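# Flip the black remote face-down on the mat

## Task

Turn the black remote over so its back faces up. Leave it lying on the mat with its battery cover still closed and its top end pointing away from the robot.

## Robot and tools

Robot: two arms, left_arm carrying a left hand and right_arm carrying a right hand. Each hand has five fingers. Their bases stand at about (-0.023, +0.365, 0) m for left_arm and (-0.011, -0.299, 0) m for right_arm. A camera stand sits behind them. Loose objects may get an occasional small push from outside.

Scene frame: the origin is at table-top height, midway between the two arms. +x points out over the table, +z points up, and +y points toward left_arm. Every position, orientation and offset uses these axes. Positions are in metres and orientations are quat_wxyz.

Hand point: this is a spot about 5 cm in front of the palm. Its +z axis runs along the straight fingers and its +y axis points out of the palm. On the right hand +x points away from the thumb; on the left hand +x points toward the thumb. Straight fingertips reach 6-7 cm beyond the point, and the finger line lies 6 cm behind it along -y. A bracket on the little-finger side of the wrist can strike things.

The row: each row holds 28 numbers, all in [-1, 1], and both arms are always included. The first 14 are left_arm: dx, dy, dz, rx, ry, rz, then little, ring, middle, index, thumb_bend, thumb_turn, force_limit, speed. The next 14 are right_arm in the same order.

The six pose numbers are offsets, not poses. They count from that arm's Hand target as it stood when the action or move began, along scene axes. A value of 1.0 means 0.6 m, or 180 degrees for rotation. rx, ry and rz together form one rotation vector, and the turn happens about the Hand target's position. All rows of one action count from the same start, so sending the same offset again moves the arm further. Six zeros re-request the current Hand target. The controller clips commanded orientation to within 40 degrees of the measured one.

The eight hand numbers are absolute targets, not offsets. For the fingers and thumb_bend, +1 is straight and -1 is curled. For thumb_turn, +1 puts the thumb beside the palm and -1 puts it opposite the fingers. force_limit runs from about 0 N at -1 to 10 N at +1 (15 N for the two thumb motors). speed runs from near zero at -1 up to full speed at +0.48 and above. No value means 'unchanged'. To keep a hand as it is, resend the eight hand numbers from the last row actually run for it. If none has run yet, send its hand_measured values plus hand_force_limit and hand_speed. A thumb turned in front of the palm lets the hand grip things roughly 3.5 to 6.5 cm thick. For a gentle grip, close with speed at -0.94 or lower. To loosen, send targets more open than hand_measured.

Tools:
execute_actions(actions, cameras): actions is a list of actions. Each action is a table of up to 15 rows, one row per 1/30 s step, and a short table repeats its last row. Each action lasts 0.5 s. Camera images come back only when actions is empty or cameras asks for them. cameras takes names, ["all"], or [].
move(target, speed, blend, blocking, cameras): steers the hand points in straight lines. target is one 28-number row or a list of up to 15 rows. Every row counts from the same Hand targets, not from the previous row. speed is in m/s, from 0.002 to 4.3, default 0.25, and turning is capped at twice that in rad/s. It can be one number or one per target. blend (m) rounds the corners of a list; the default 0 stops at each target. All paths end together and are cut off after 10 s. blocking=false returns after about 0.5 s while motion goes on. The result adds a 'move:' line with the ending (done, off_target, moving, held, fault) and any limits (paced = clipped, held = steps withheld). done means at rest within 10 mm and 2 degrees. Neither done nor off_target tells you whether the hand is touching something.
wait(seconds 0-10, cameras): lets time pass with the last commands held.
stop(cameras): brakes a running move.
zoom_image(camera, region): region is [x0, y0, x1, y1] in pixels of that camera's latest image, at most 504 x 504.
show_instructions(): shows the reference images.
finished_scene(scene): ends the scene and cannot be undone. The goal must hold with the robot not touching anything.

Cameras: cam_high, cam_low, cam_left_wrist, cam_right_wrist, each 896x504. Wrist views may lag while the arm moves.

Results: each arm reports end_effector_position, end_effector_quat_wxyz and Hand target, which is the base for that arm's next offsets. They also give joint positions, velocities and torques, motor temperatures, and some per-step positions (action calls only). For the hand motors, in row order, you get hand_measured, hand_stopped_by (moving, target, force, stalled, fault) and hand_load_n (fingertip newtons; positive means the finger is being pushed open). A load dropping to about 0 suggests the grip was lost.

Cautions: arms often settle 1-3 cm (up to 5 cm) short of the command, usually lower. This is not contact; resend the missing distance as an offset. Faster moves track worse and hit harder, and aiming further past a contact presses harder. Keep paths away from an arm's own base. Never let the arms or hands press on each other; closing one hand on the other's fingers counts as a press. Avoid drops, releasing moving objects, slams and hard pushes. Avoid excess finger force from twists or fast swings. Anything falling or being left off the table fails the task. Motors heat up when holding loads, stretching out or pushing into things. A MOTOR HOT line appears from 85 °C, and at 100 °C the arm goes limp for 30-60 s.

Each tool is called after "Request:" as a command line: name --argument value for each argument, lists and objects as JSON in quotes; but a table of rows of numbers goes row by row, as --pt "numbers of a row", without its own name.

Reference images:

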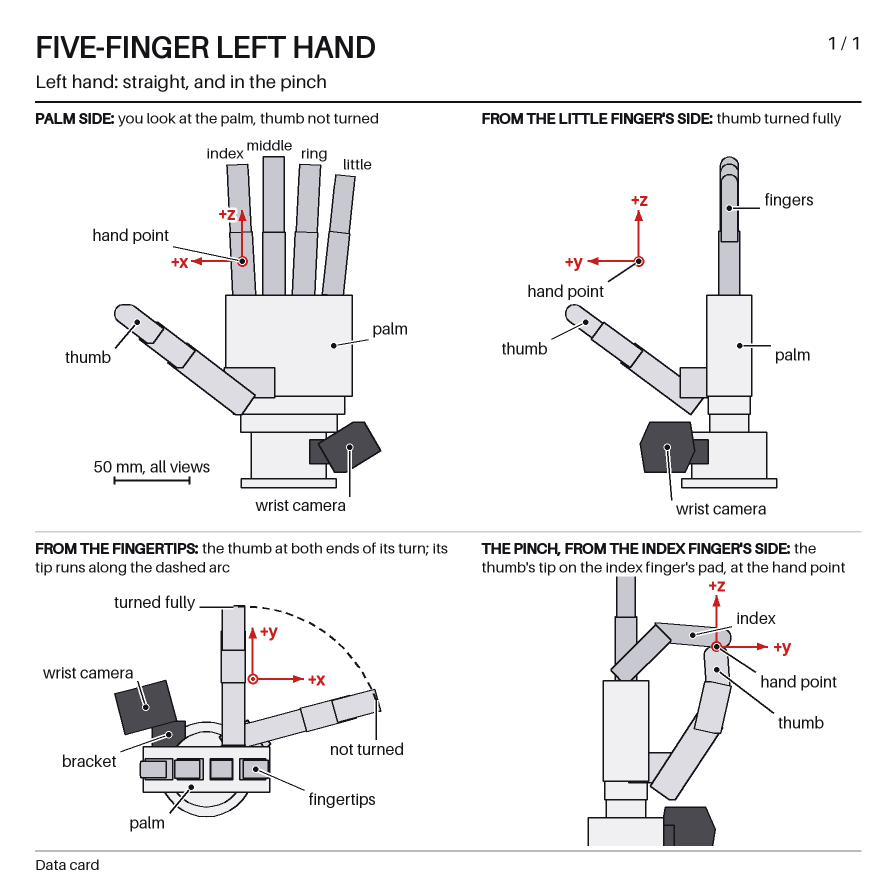

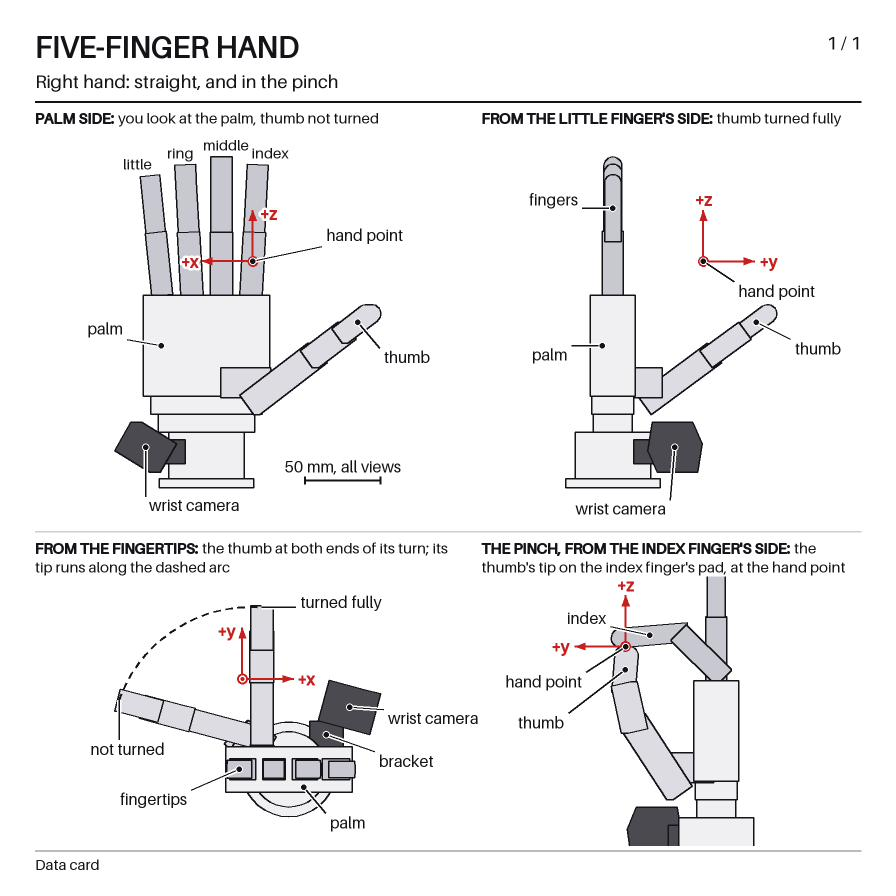

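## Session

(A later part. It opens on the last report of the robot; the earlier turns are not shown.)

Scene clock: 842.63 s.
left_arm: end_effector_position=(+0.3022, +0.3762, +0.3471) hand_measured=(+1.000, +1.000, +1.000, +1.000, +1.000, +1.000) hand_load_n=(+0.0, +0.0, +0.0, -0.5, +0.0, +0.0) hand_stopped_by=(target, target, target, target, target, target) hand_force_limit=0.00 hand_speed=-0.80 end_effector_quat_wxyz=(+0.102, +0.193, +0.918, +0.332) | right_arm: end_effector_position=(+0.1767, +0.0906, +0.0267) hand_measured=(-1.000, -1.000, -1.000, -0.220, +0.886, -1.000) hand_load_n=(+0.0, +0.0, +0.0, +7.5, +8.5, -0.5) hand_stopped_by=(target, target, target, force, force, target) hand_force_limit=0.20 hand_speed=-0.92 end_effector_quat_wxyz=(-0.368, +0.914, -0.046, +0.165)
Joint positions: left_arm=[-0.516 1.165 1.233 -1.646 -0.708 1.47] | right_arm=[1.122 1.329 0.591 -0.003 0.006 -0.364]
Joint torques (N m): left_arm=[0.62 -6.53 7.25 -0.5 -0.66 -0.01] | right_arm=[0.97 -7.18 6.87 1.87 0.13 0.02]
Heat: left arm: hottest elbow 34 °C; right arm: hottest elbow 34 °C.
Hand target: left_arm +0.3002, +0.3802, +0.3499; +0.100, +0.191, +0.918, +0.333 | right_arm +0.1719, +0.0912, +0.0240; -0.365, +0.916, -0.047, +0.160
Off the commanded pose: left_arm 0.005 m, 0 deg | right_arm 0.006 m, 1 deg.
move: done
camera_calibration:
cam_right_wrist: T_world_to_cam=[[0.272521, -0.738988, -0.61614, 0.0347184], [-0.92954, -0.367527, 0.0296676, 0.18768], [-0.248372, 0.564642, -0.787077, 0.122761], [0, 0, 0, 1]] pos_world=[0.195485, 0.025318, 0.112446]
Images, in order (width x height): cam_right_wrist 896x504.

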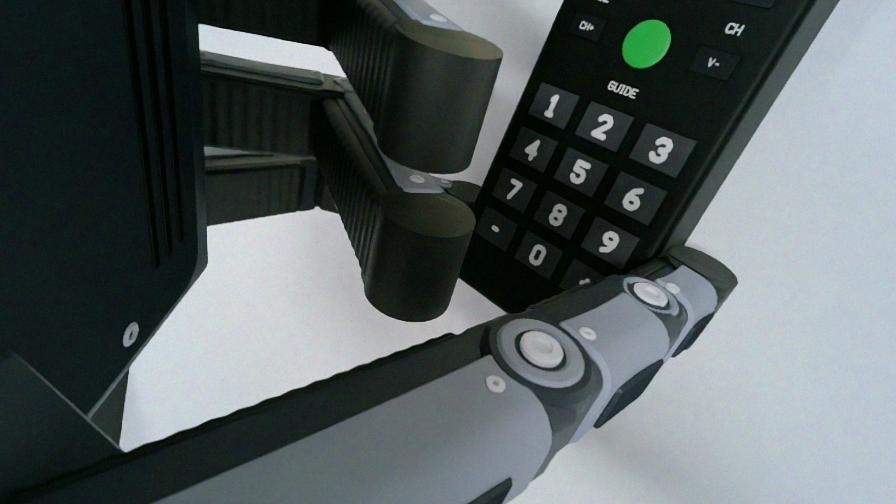

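Request:
move --target '[0,0,0,0,0,0,1,1,1,1,1,1,0,-0.8, 0.02,0,0.1,0,0,0,-1,-1,-1,-0.4,0.6,-1,0.2,-0.92]' --speed 0.06 --cameras '["cam_low","cam_right_wrist"]'

Request:
zoom_image --camera "cam_low" --region '[440, 200, 580, 300]'

Scene clock: 853.93 s.
left_arm: end_effector_position=(+0.3022, +0.3762, +0.3471) hand_measured=(+1.000, +1.000, +1.000, +1.000, +1.000, +1.000) hand_load_n=(+0.0, +0.0, +0.0, +0.0, +0.0, +0.0) hand_stopped_by=(target, target, target, target, target, target) hand_force_limit=0.00 hand_speed=-0.80 end_effector_quat_wxyz=(+0.102, +0.193, +0.918, +0.332) | right_arm: end_effector_position=(+0.1695, +0.0740, +0.0559) hand_measured=(-1.000, -1.000, -1.000, -0.222, +0.888, -1.000) hand_load_n=(+0.0, +0.0, +0.0, +7.0, +8.0, -2.0) hand_stopped_by=(target, target, target, force, force, target) hand_force_limit=0.20 hand_speed=-0.92 end_effector_quat_wxyz=(-0.342, +0.927, -0.048, +0.146)
Joint positions: left_arm=[-0.516 1.165 1.233 -1.646 -0.708 1.47] | right_arm=[1.11 1.236 0.64 -0.213 -0.013 -0.364]
Joint torques (N m): left_arm=[0.85 -6.59 7.24 -0.5 -0.66 -0.02] | right_arm=[-0.21 -8 11.45 1.8 0.02 -0.18]
Heat: left arm: hottest elbow 34 °C; right arm: hottest elbow 34 °C.
Hand target: left_arm +0.3002, +0.3802, +0.3499; +0.100, +0.191, +0.918, +0.333 | right_arm +0.1839, +0.0912, +0.0840; -0.365, +0.916, -0.047, +0.160
Off the commanded pose: left_arm 0.005 m, 0 deg | right_arm 0.036 m, 3 deg.
move: off_target (right_arm)
camera_calibration:
cam_right_wrist: T_world_to_cam=[[0.248894, -0.770673, -0.586613, 0.0471062], [-0.926101, -0.366678, 0.0887941, 0.170064], [-0.283529, 0.521163, -0.804985, 0.163532], [0, 0, 0, 1]] pos_world=[0.192138, 0.0134354, 0.144173]
Images, in order (width x height): cam_low 896x504, cam_right_wrist 896x504.

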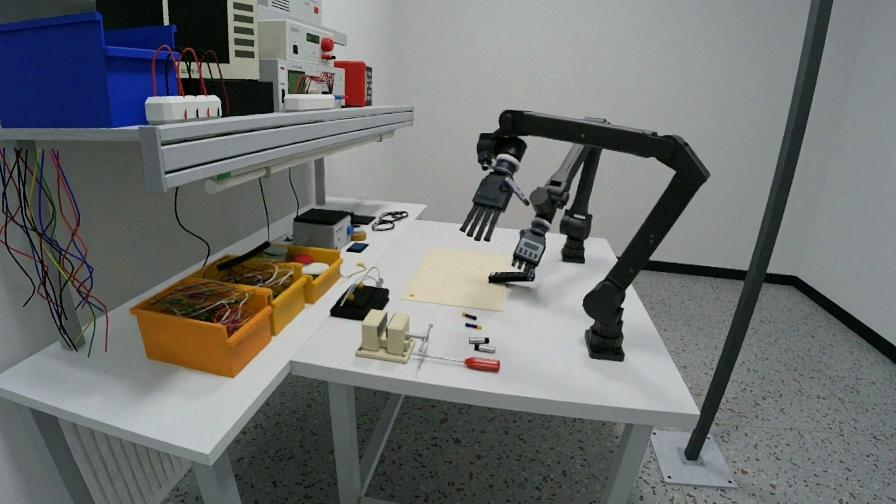

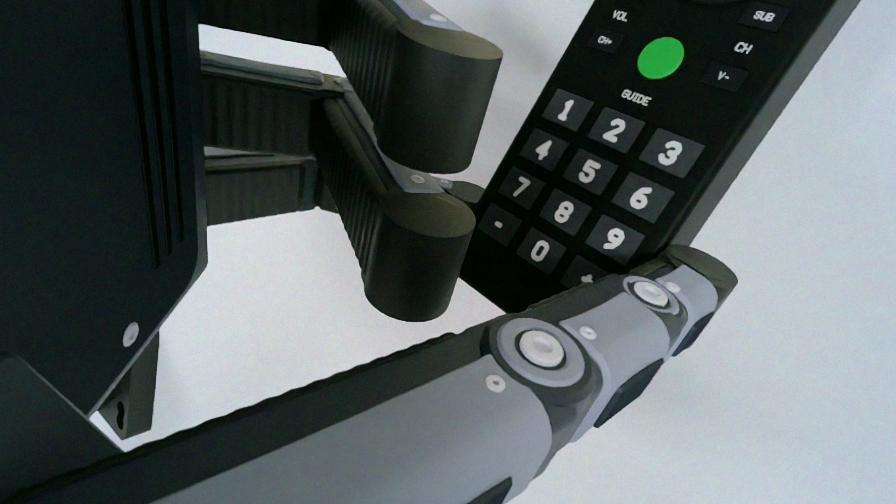

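Scaled by 3.600 from the camera's 896x504 image, which has a finer 1280x720 frame.

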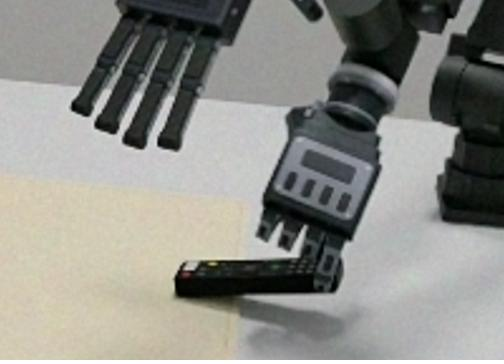

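Request:
move --target '[0,0,0,0,0,0,1,1,1,1,1,1,0,-0.8, 0.05,0,0.2,0,0,0,-1,-1,-1,-0.4,0.6,-1,0.2,-0.92]' --speed 0.08 --cameras '["cam_low","cam_right_wrist"]'

Request:
zoom_image --camera "cam_low" --region '[440, 200, 580, 300]'

Scene clock: 862.93 s.
left_arm: end_effector_position=(+0.3022, +0.3762, +0.3471) hand_measured=(+1.000, +1.000, +1.000, +1.000, +1.000, +1.000) hand_load_n=(+0.0, +0.0, +0.0, +0.0, -0.5, +0.0) hand_stopped_by=(target, target, target, target, target, target) hand_force_limit=0.00 hand_speed=-0.80 end_effector_quat_wxyz=(+0.102, +0.193, +0.918, +0.332) | right_arm: end_effector_position=(+0.2002, +0.0783, +0.1676) hand_measured=(-1.000, -1.000, -1.000, -0.222, +0.886, -1.000) hand_load_n=(+0.0, +0.0, +0.0, +6.5, +8.0, -0.5) hand_stopped_by=(target, target, target, force, force, target) hand_force_limit=0.20 hand_speed=-0.92 end_effector_quat_wxyz=(-0.338, +0.929, -0.050, +0.142)
Joint positions: left_arm=[-0.516 1.165 1.233 -1.646 -0.708 1.47] | right_arm=[1.036 1.151 0.901 -0.573 -0.067 -0.415]
Joint torques (N m): left_arm=[0.73 -6.42 7.24 -0.53 -0.66 -0.02] | right_arm=[-0.5 -8.06 13.29 1.72 -0.02 -0.19]
Heat: left arm: hottest elbow 34 °C; right arm: hottest elbow 34 °C.
Hand target: left_arm +0.3002, +0.3802, +0.3499; +0.100, +0.191, +0.918, +0.333 | right_arm +0.2139, +0.0911, +0.2039; -0.365, +0.916, -0.047, +0.160
Off the commanded pose: left_arm 0.005 m, 0 deg | right_arm 0.041 m, 4 deg.
move: off_target (right_arm)
camera_calibration:
cam_right_wrist: T_world_to_cam=[[0.242097, -0.775826, -0.582652, 0.109478], [-0.925614, -0.364729, 0.101051, 0.187837], [-0.290908, 0.514847, -0.806415, 0.262095], [0, 0, 0, 1]] pos_world=[0.223605, 0.0185072, 0.256164]
Images, in order (width x height): cam_low 896x504, cam_right_wrist 896x504.

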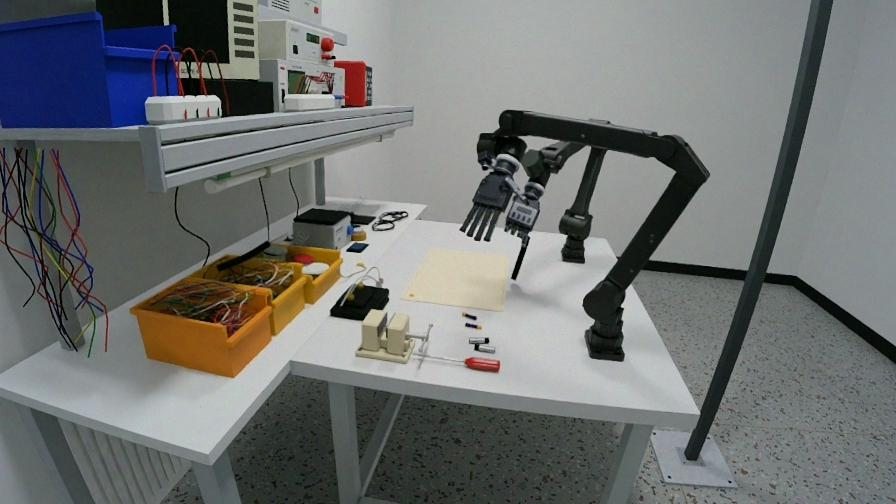

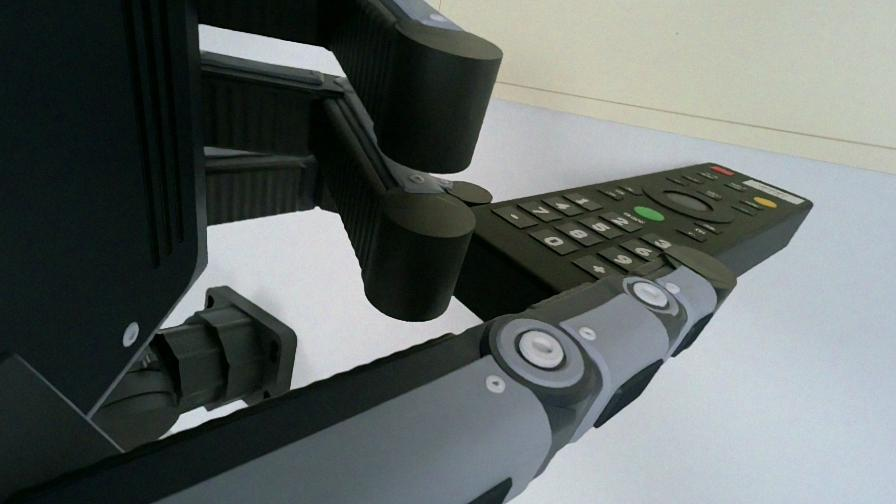

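Scaled by 3.600 from the camera's 896x504 image, which has a finer 1280x720 frame.

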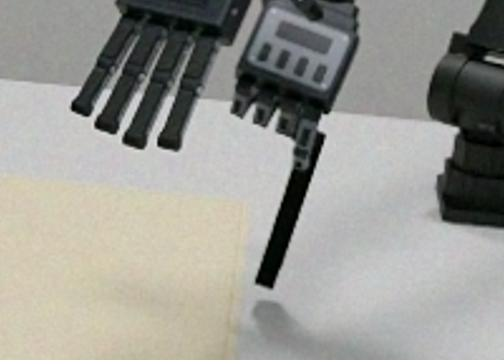

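Request:
move --target '[0,0,0,0,0,0,1,1,1,1,1,1,0,-0.8, 0.077,-0.052,0.093,0.0556,0.272,0,-1,-1,-1,-0.4,0.6,-1,0.2,-0.92]' --speed 0.2 --cameras '["cam_low","cam_high"]'

Request:
zoom_image --camera "cam_low" --region '[440, 150, 580, 290]'

Scene clock: 905.07 s.
left_arm: end_effector_position=(+0.3022, +0.3762, +0.3471) hand_measured=(+1.000, +1.000, +1.000, +1.000, +1.000, +1.000) hand_load_n=(+0.0, +0.0, +0.0, +0.0, +0.0, +0.0) hand_stopped_by=(target, target, target, target, target, target) hand_force_limit=0.00 hand_speed=-0.80 end_effector_quat_wxyz=(+0.102, +0.193, +0.918, +0.332) | right_arm: end_effector_position=(+0.2455, +0.0528, +0.2449) hand_measured=(-1.000, -1.000, -1.000, -0.222, +0.886, -1.000) hand_load_n=(+0.0, +0.0, +0.0, +6.5, +8.0, -1.0) hand_stopped_by=(target, target, target, force, force, target) hand_force_limit=0.20 hand_speed=-0.92 end_effector_quat_wxyz=(-0.378, +0.867, -0.212, -0.246)
Joint positions: left_arm=[-0.516 1.165 1.233 -1.646 -0.708 1.47] | right_arm=[0.587 1.434 1.252 -1.08 -0.899 -0.367]
Joint torques (N m): left_arm=[0.62 -6.53 7.27 -0.5 -0.65 -0.02] | right_arm=[-0.32 -9.52 12.52 0.61 -0.84 -0.02]
Heat: left arm: hottest elbow 34 °C; right arm: hottest elbow 40 °C.
Hand target: left_arm +0.3002, +0.3802, +0.3499; +0.100, +0.191, +0.918, +0.333 | right_arm +0.2601, +0.0600, +0.2598; -0.389, +0.866, -0.207, -0.238
Off the commanded pose: left_arm 0.005 m, 0 deg | right_arm 0.022 m, 2 deg.
move: off_target (right_arm)
Images, in order (width x height): cam_high 896x504, cam_low 896x504.

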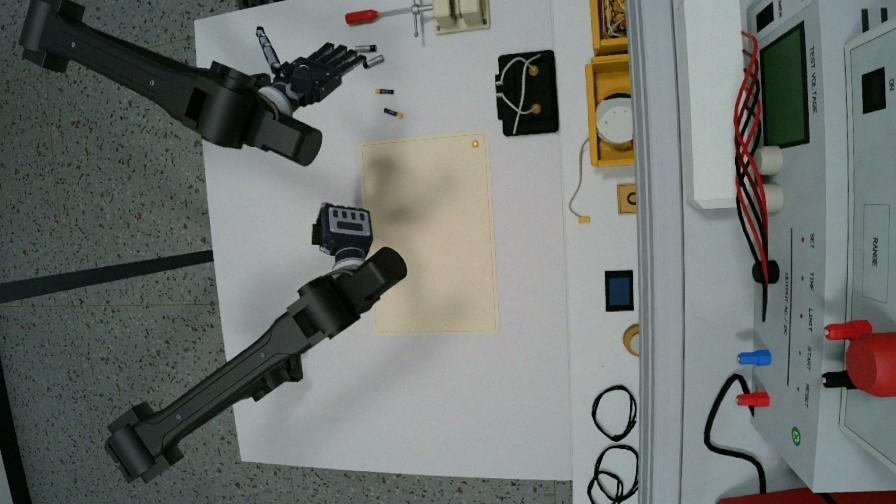

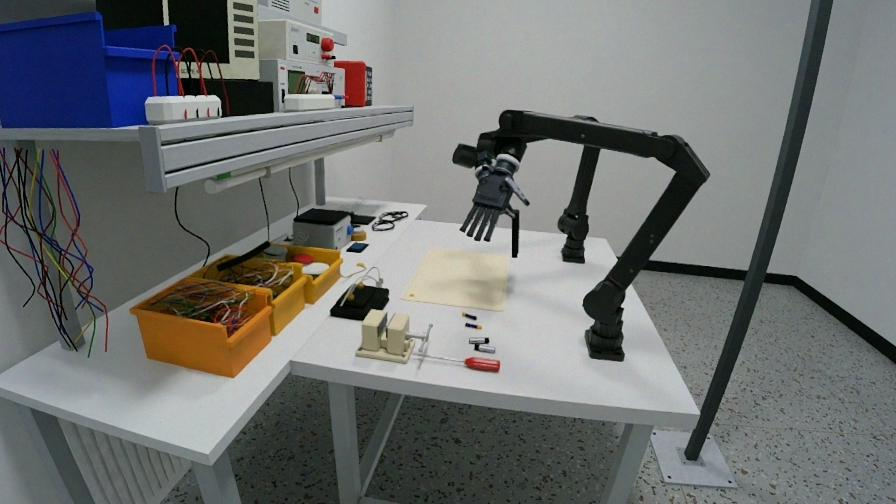

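Scaled by 3.600 from the camera's 896x504 image, which has a finer 1280x720 frame.

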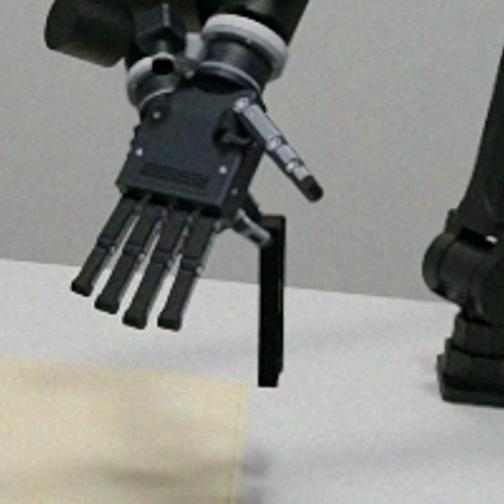

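Request:
move --pt "0 0 0 0 0 0 1 1 1 1 1 1 0 -0.8 0.15 -0.18 0.03 -0.143 0.019 -0.41 -1 -1 -1 -0.4 0.6 -1 0.2 -0.92" --pt "0 0 0 0 0 0 1 1 1 1 1 1 0 -0.8 0.367 -0.283 -0.02 -0.2857 0.0377 -0.8197 -1 -1 -1 -0.4 0.6 -1 0.2 -0.92" --speed 0.25 --blend 0.05 --cameras '["cam_low","cam_high","cam_right_wrist"]'

Request:
zoom_image --camera "cam_low" --region '[370, 150, 530, 310]'

Scene clock: 969.33 s.
left_arm: end_effector_position=(+0.3022, +0.3762, +0.3471) hand_measured=(+1.000, +1.000, +1.000, +1.000, +1.000, +1.000) hand_load_n=(+0.0, +0.0, +0.0, +0.0, +0.0, +0.0) hand_stopped_by=(target, target, target, target, target, target) hand_force_limit=0.00 hand_speed=-0.80 end_effector_quat_wxyz=(+0.102, +0.193, +0.918, +0.332) | right_arm: end_effector_position=(+0.4647, -0.1122, +0.2348) hand_measured=(-1.000, -1.000, -1.000, -0.222, +0.886, -1.000) hand_load_n=(+0.0, +0.0, +0.5, +7.0, +7.5, -0.5) hand_stopped_by=(target, target, target, force, force, target) hand_force_limit=0.20 hand_speed=-0.92 end_effector_quat_wxyz=(+0.064, -0.138, +0.938, -0.313)
Joint positions: left_arm=[-0.516 1.165 1.233 -1.646 -0.708 1.47] | right_arm=[0.537 1.63 1.613 -1.686 0.638 1.846]
Joint torques (N m): left_arm=[0.73 -6.53 7.25 -0.51 -0.66 -0.02] | right_arm=[-0.32 -11.46 11.97 -0.06 0.61 0.07]
Heat: left arm: hottest elbow 34 °C; right arm: hottest elbow 37 °C.
Hand target: left_arm +0.3002, +0.3802, +0.3499; +0.100, +0.191, +0.918, +0.333 | right_arm +0.4804, -0.1099, +0.2479; +0.012, -0.101, +0.935, -0.340
Off the commanded pose: left_arm 0.005 m, 0 deg | right_arm 0.020 m, 8 deg.
joint sent to its limit (right arm) — joint 4 (wrist pitch), lower limit. The joint targets are off in orientation, not in position.
move: off_target (right_arm)
camera_calibration:
cam_right_wrist: T_world_to_cam=[[-0.440868, 0.657995, -0.610474, 0.421563], [0.590704, 0.724787, 0.354616, -0.285492], [0.675799, -0.20427, -0.708216, -0.0616692], [0, 0, 0, 1]] pos_world=[0.396171, -0.0830626, 0.314918]
Images, in order (width x height): cam_high 896x504, cam_low 896x504, cam_right_wrist 896x504.

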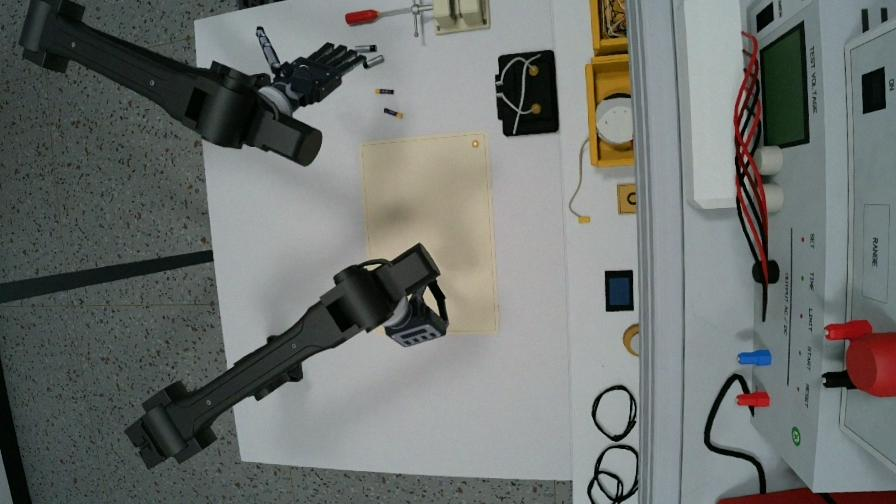

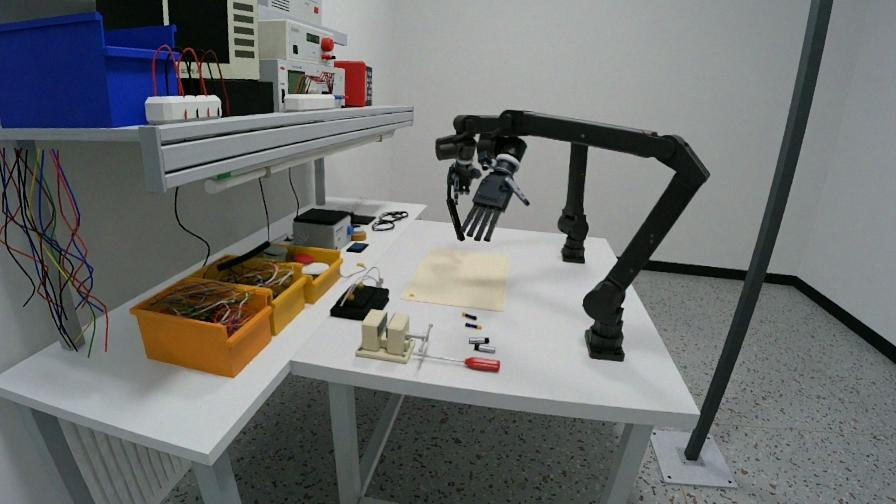

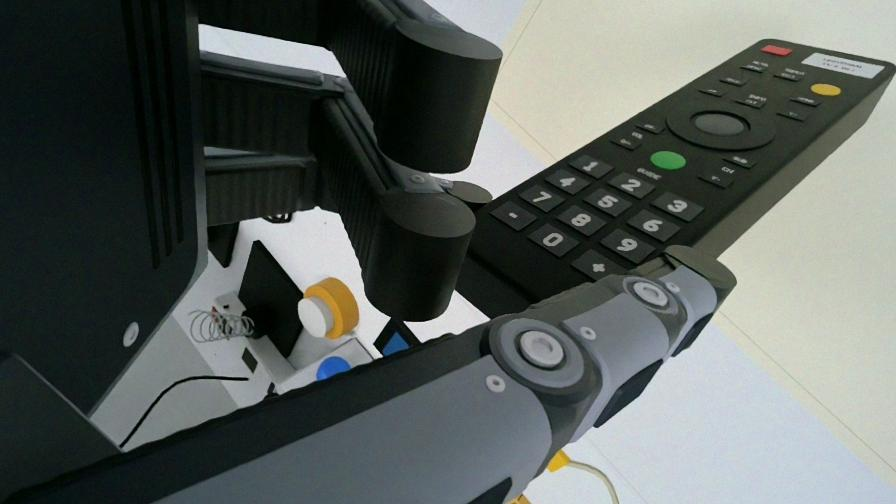

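Scaled by 3.150 from the camera's 896x504 image, which has a finer 1280x720 frame.

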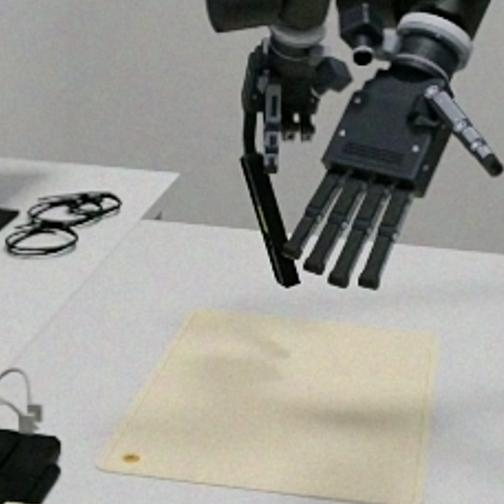

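Request:
move --pt "0 0 0 0 0 0 1 1 1 1 1 1 0 -0.8 0.0 0 0.0 0 0.22 0 -1 -1 -1 -0.4 0.6 -1 0.2 -0.92" --pt "0 0 0 0 0 0 1 1 1 1 1 1 0 -0.8 0 0 0 0 0 0 -1 -1 -1 -0.4 0.6 -1 0.2 -0.92" --speed 0.3 --cameras '["cam_low","cam_high","cam_right_wrist"]'

Request:
zoom_image --camera "cam_low" --region '[370, 150, 530, 310]'

Scene clock: 992.63 s.
left_arm: end_effector_position=(+0.3022, +0.3762, +0.3471) hand_measured=(+1.000, +1.000, +1.000, +1.000, +1.000, +1.000) hand_load_n=(+0.0, +0.0, +0.0, +0.0, +0.0, +0.0) hand_stopped_by=(target, target, target, target, target, target) hand_force_limit=0.00 hand_speed=-0.80 end_effector_quat_wxyz=(+0.102, +0.193, +0.918, +0.332) | right_arm: end_effector_position=(+0.4864, -0.1101, +0.2351) hand_measured=(-1.000, -1.000, -1.000, -0.222, +0.886, -1.000) hand_load_n=(+0.0, +0.0, +0.0, +7.0, +8.0, -0.5) hand_stopped_by=(target, target, target, force, force, target) hand_force_limit=0.20 hand_speed=-0.92 end_effector_quat_wxyz=(+0.067, -0.129, +0.939, -0.311)
Joint positions: left_arm=[-0.516 1.165 1.233 -1.646 -0.708 1.47] | right_arm=[0.52 1.678 1.674 -1.686 0.639 1.846]
Joint torques (N m): left_arm=[0.67 -6.53 7.27 -0.5 -0.66 -0.02] | right_arm=[1.14 -14.92 7.25 -0.12 0.59 0.09]
Heat: left arm: hottest elbow 34 °C; right arm: hottest elbow 39 °C.
Hand target: left_arm +0.3002, +0.3802, +0.3499; +0.100, +0.191, +0.918, +0.333 | right_arm +0.4803, -0.1097, +0.2477; +0.012, -0.101, +0.935, -0.340
Off the commanded pose: left_arm 0.005 m, 0 deg | right_arm 0.014 m, 8 deg.
joint sent to its limit (right arm) — joint 4 (wrist pitch), lower limit. The joint targets are off in orientation, not in position.
move: off_target (right_arm)
camera_calibration:
cam_right_wrist: T_world_to_cam=[[-0.42288, 0.668646, -0.611626, 0.422491], [0.598612, 0.712838, 0.365411, -0.307645], [0.68032, -0.211602, -0.701704, -0.0802197], [0, 0, 0, 1]] pos_world=[0.417398, -0.0801705, 0.314533]
Images, in order (width x height): cam_high 896x504, cam_low 896x504, cam_right_wrist 896x504.

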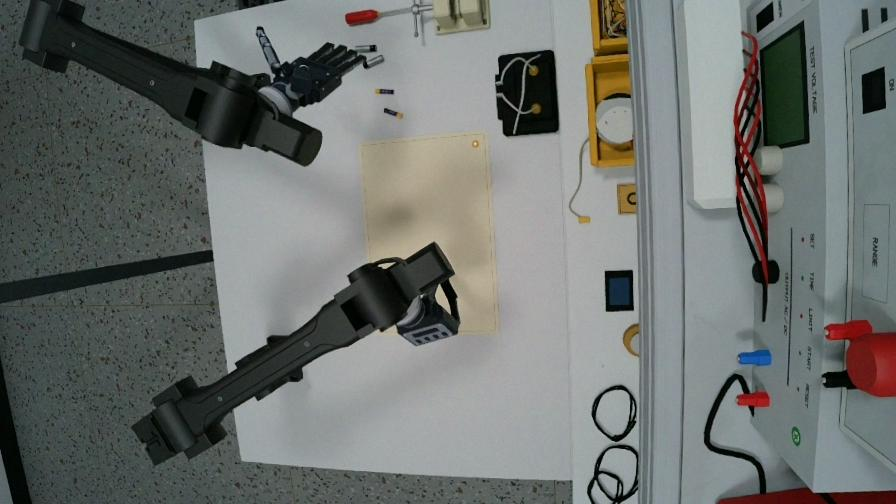

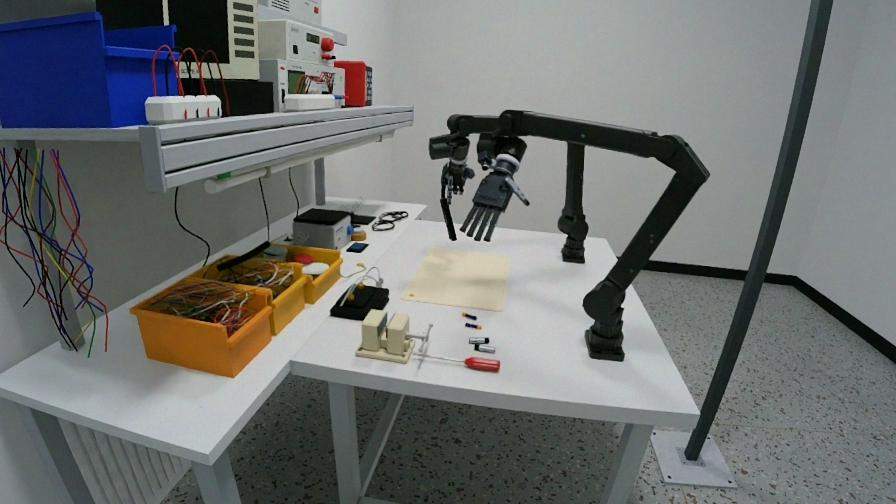

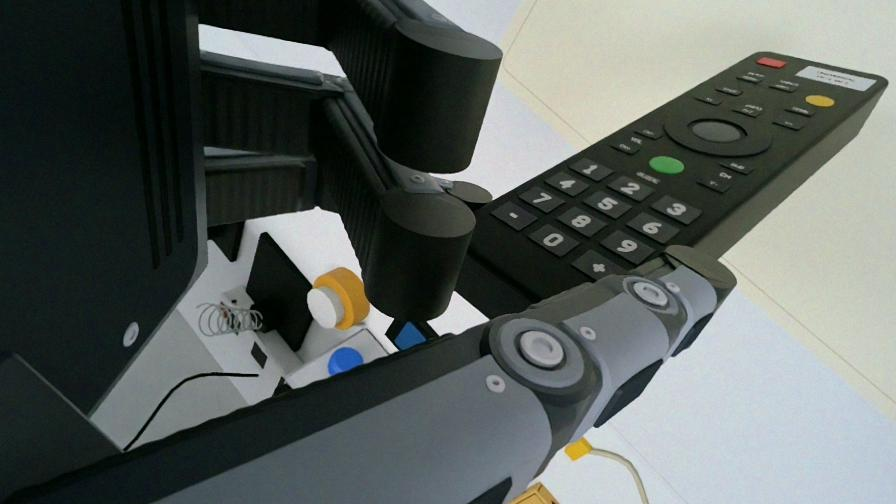

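Scaled by 3.150 from the camera's 896x504 image, which has a finer 1280x720 frame.

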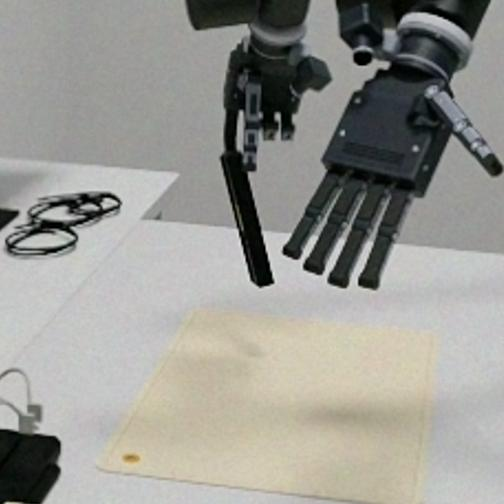

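Request:
move --target '[0,0,0,0,0,0,1,1,1,1,1,1,0,-0.8, 0.0,0,0.0,0,0.22,0,-1,-1,-1,-0.4,0.6,-1,0.2,-0.92]' --speed 0.3 --cameras '["cam_low","cam_right_wrist"]'

Request:
zoom_image --camera "cam_low" --region '[370, 150, 530, 310]'

Scene clock: 1005.60 s.
left_arm: end_effector_position=(+0.3022, +0.3762, +0.3471) hand_measured=(+1.000, +1.000, +1.000, +1.000, +1.000, +1.000) hand_load_n=(+0.0, +0.0, +0.0, +0.0, +0.0, +0.0) hand_stopped_by=(target, target, target, target, target, target) hand_force_limit=0.00 hand_speed=-0.80 end_effector_quat_wxyz=(+0.102, +0.193, +0.918, +0.332) | right_arm: end_effector_position=(+0.4671, -0.1127, +0.2365) hand_measured=(-1.000, -1.000, -1.000, -0.222, +0.886, -1.000) hand_load_n=(+0.0, +0.5, +0.0, +6.5, +8.0, -0.5) hand_stopped_by=(target, target, target, force, force, target) hand_force_limit=0.20 hand_speed=-0.92 end_effector_quat_wxyz=(-0.007, -0.282, +0.933, -0.224)
Joint positions: left_arm=[-0.516 1.165 1.233 -1.646 -0.708 1.47] | right_arm=[0.436 1.68 1.718 -1.686 0.445 1.424]
Joint torques (N m): left_arm=[0.67 -6.53 7.25 -0.51 -0.65 -0.01] | right_arm=[-0.62 -11.52 12.1 -0.13 0.43 -0.26]
Heat: left arm: hottest elbow 34 °C; right arm: hottest elbow 38 °C.
Hand target: left_arm +0.3002, +0.3802, +0.3499; +0.100, +0.191, +0.918, +0.333 | right_arm +0.4804, -0.1098, +0.2478; -0.305, -0.210, +0.884, -0.286
Off the commanded pose: left_arm 0.005 m, 0 deg | right_arm 0.018 m, 36 deg.
joint sent to its limit (right arm) — joint 4 (wrist pitch), lower limit. The joint targets are off in orientation, not in position.
move: off_target (right_arm)
camera_calibration:
cam_right_wrist: T_world_to_cam=[[-0.71585, 0.58191, -0.385926, 0.490706], [0.489059, 0.812333, 0.317706, -0.220985], [0.498377, 0.0386892, -0.866097, 0.0854589], [0, 0, 0, 1]] pos_world=[0.416756, -0.10934, 0.3336]
Images, in order (width x height): cam_low 896x504, cam_right_wrist 896x504.

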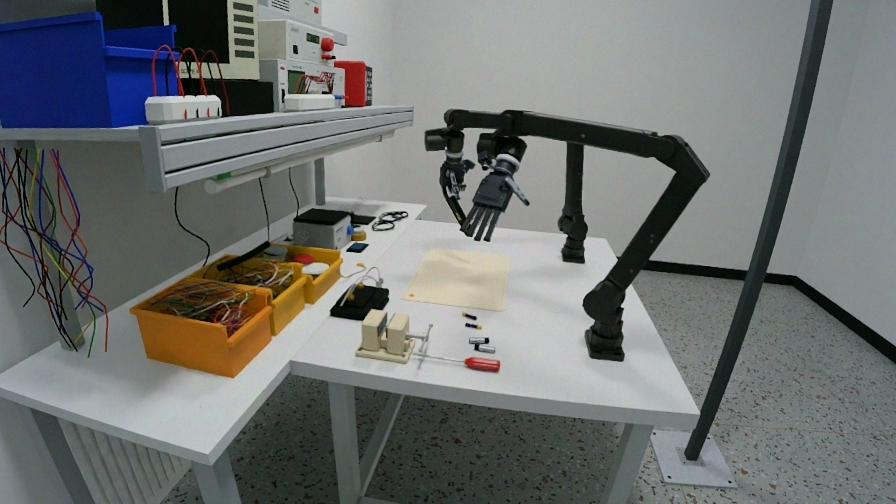

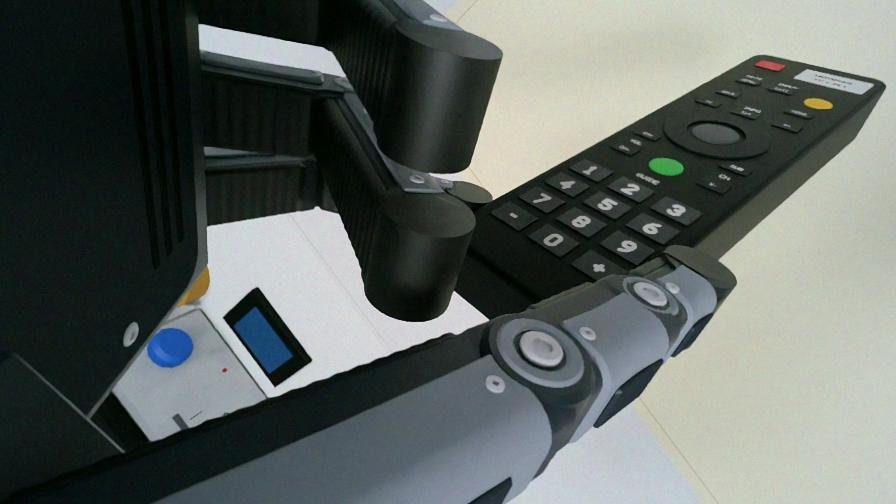

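Scaled by 3.150 from the camera's 896x504 image, which has a finer 1280x720 frame.

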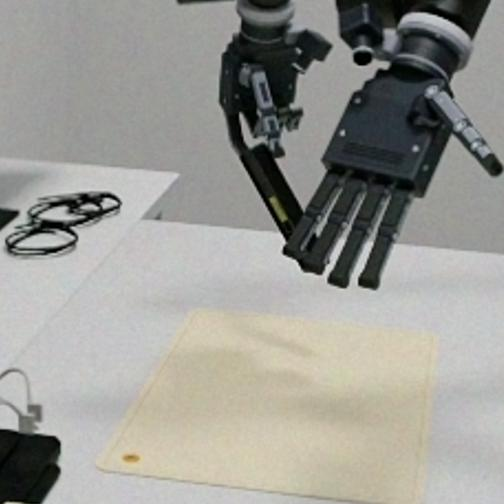

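Request:
move --target '[0,0,0,0,0,0,1,1,1,1,1,1,0,-0.8, 0.083,0,-0.06,0,-0.22,0,-1,-1,-1,-0.4,0.6,-1,0.2,-0.92]' --speed 0.25 --cameras '["cam_low","cam_high"]'

Request:
zoom_image --camera "cam_low" --region '[370, 150, 530, 310]'

Scene clock: 1034.70 s.
left_arm: end_effector_position=(+0.3022, +0.3762, +0.3471) hand_measured=(+1.000, +1.000, +1.000, +1.000, +1.000, +1.000) hand_load_n=(+0.0, +0.0, +0.0, +0.0, +0.0, +0.0) hand_stopped_by=(target, target, target, target, target, target) hand_force_limit=0.00 hand_speed=-0.80 end_effector_quat_wxyz=(+0.102, +0.193, +0.918, +0.332) | right_arm: end_effector_position=(+0.5177, -0.1205, +0.1996) hand_measured=(-1.000, -1.000, -1.000, -0.222, +0.886, -1.000) hand_load_n=(+0.0, +0.0, +0.0, +7.0, +7.5, -0.5) hand_stopped_by=(target, target, target, force, force, target) hand_force_limit=0.20 hand_speed=-0.92 end_effector_quat_wxyz=(+0.037, -0.120, +0.937, -0.326)
Joint positions: left_arm=[-0.516 1.165 1.233 -1.646 -0.708 1.47] | right_arm=[0.479 1.792 1.733 -1.686 0.648 1.84]
Joint torques (N m): left_arm=[0.73 -6.53 7.25 -0.51 -0.66 -0.03] | right_arm=[0.79 -14.1 11.75 -0.21 0.65 0.04]
Heat: left arm: hottest elbow 34 °C; right arm: hottest elbow 37 °C.
Hand target: left_arm +0.3002, +0.3802, +0.3499; +0.100, +0.191, +0.918, +0.333 | right_arm +0.5302, -0.1098, +0.2118; +0.012, -0.101, +0.935, -0.340
Off the commanded pose: left_arm 0.005 m, 0 deg | right_arm 0.020 m, 4 deg.
joint sent to its limit (right arm) — joint 4 (wrist pitch), lower limit. The joint targets are off in orientation, not in position.
move: off_target (right_arm)
Images, in order (width x height): cam_high 896x504, cam_low 896x504.

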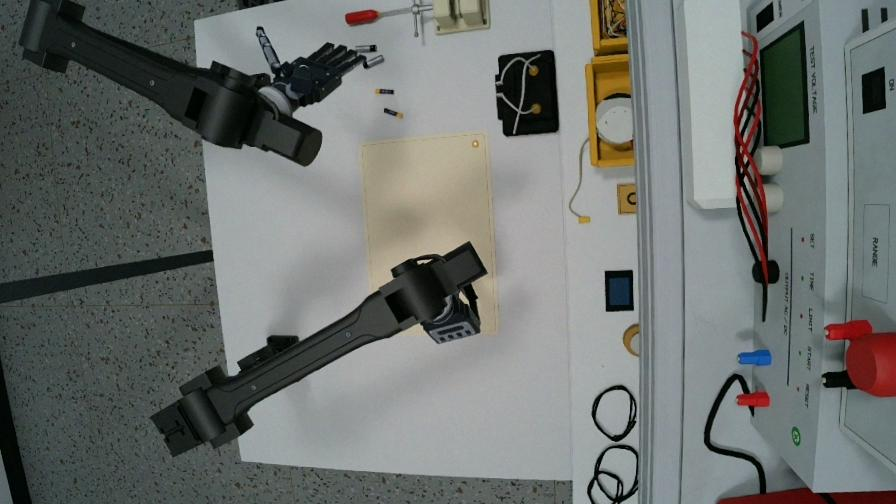

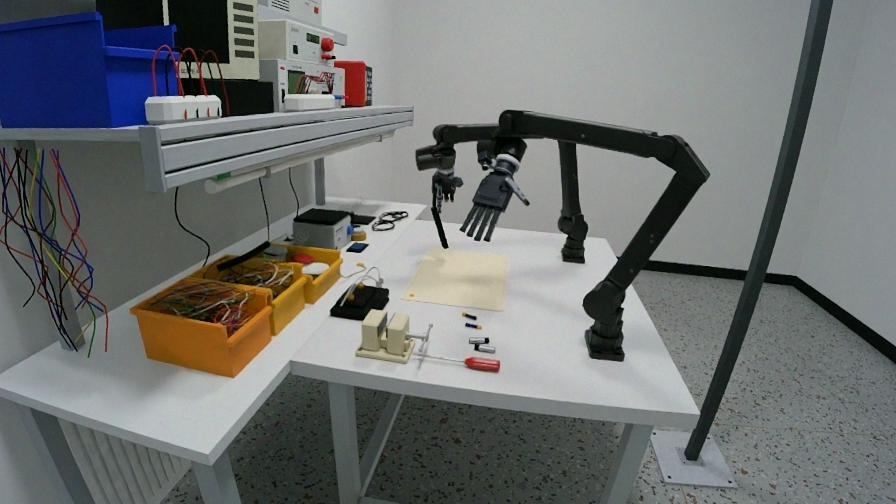

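Scaled by 3.150 from the camera's 896x504 image, which has a finer 1280x720 frame.

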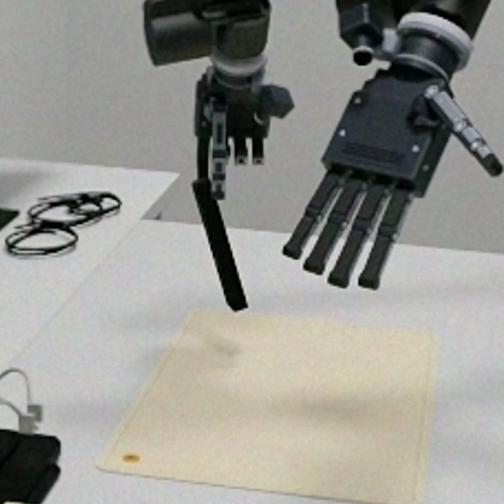

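Request:
move --target '[0,0,0,0,0,0,1,1,1,1,1,1,0,-0.8, 0,0,-0.083,0,0,0,-1,-1,-1,-0.4,0.6,-1,0.2,-0.92]' --speed 0.1 --cameras '["cam_low","cam_right_wrist"]'

Request:
zoom_image --camera "cam_low" --region '[390, 170, 500, 290]'

Scene clock: 1042.17 s.
left_arm: end_effector_position=(+0.3022, +0.3762, +0.3471) hand_measured=(+1.000, +1.000, +1.000, +1.000, +1.000, +1.000) hand_load_n=(+0.0, +0.0, +0.0, +0.0, +0.0, +0.0) hand_stopped_by=(target, target, target, target, target, target) hand_force_limit=0.00 hand_speed=-0.80 end_effector_quat_wxyz=(+0.102, +0.193, +0.918, +0.332) | right_arm: end_effector_position=(+0.5248, -0.1183, +0.1583) hand_measured=(-1.000, -1.000, -1.000, -0.222, +0.886, -1.000) hand_load_n=(+0.0, +0.0, +0.0, +6.5, +8.0, -0.5) hand_stopped_by=(target, target, target, force, force, target) hand_force_limit=0.20 hand_speed=-0.92 end_effector_quat_wxyz=(+0.012, -0.105, +0.935, -0.338)
Joint positions: left_arm=[-0.516 1.165 1.233 -1.646 -0.708 1.47] | right_arm=[0.481 1.872 1.733 -1.686 0.648 1.901]
Joint torques (N m): left_arm=[0.73 -6.53 7.3 -0.53 -0.66 -0.02] | right_arm=[0.97 -14.8 9.65 -0.46 0.55 0.02]
Heat: left arm: hottest elbow 34 °C; right arm: hottest elbow 37 °C.
Hand target: left_arm +0.3002, +0.3802, +0.3499; +0.100, +0.191, +0.918, +0.333 | right_arm +0.5302, -0.1099, +0.1621; +0.012, -0.101, +0.935, -0.340
Off the commanded pose: left_arm 0.005 m, 0 deg | right_arm 0.011 m, 1 deg.
joint sent to its limit (right arm) — joint 4 (wrist pitch), lower limit. The joint targets still meet the commanded pose.
move: off_target (right_arm)
camera_calibration:
cam_right_wrist: T_world_to_cam=[[-0.418479, 0.663839, -0.619834, 0.395741], [0.680921, 0.680942, 0.269563, -0.328467], [0.601017, -0.309251, -0.736982, -0.12629], [0, 0, 0, 1]] pos_world=[0.465172, -0.0780964, 0.240763]
Images, in order (width x height): cam_low 896x504, cam_right_wrist 896x504.

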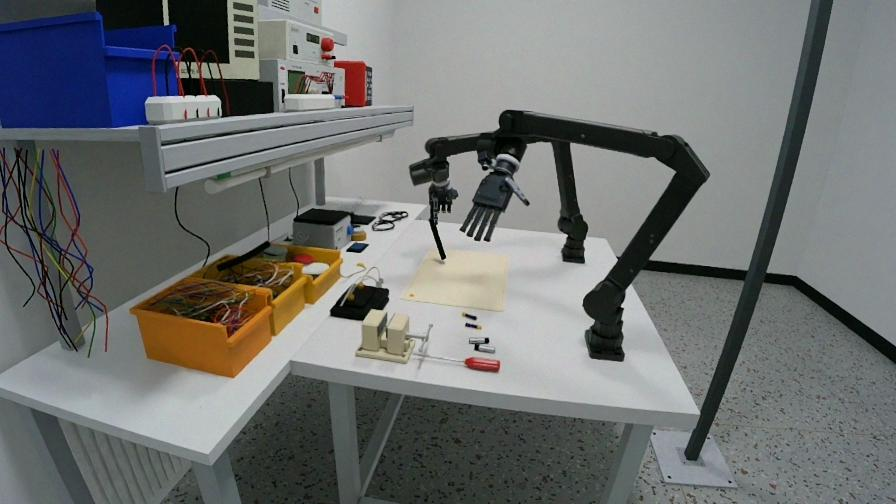

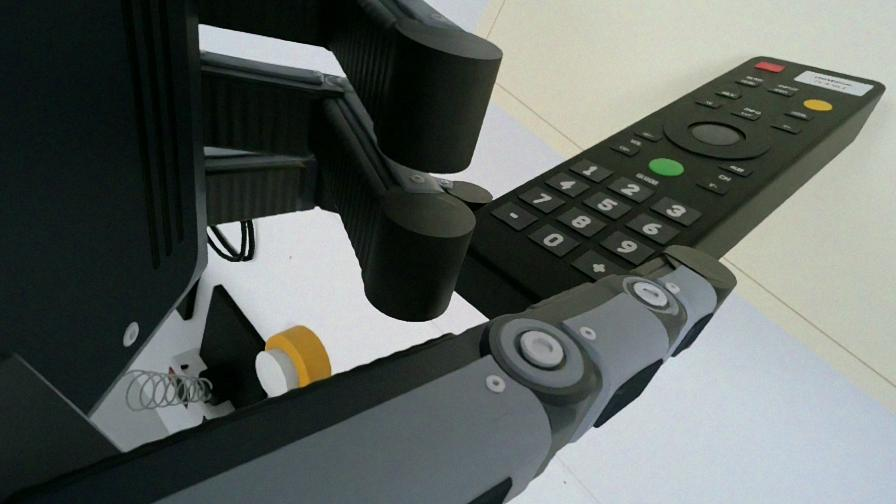

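Scaled by 4.200 from the camera's 896x504 image, which has a finer 1280x720 frame.

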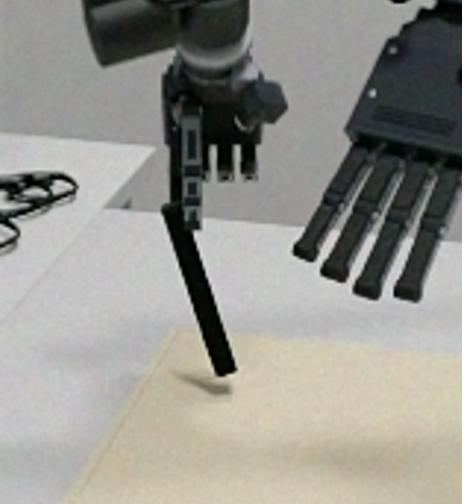

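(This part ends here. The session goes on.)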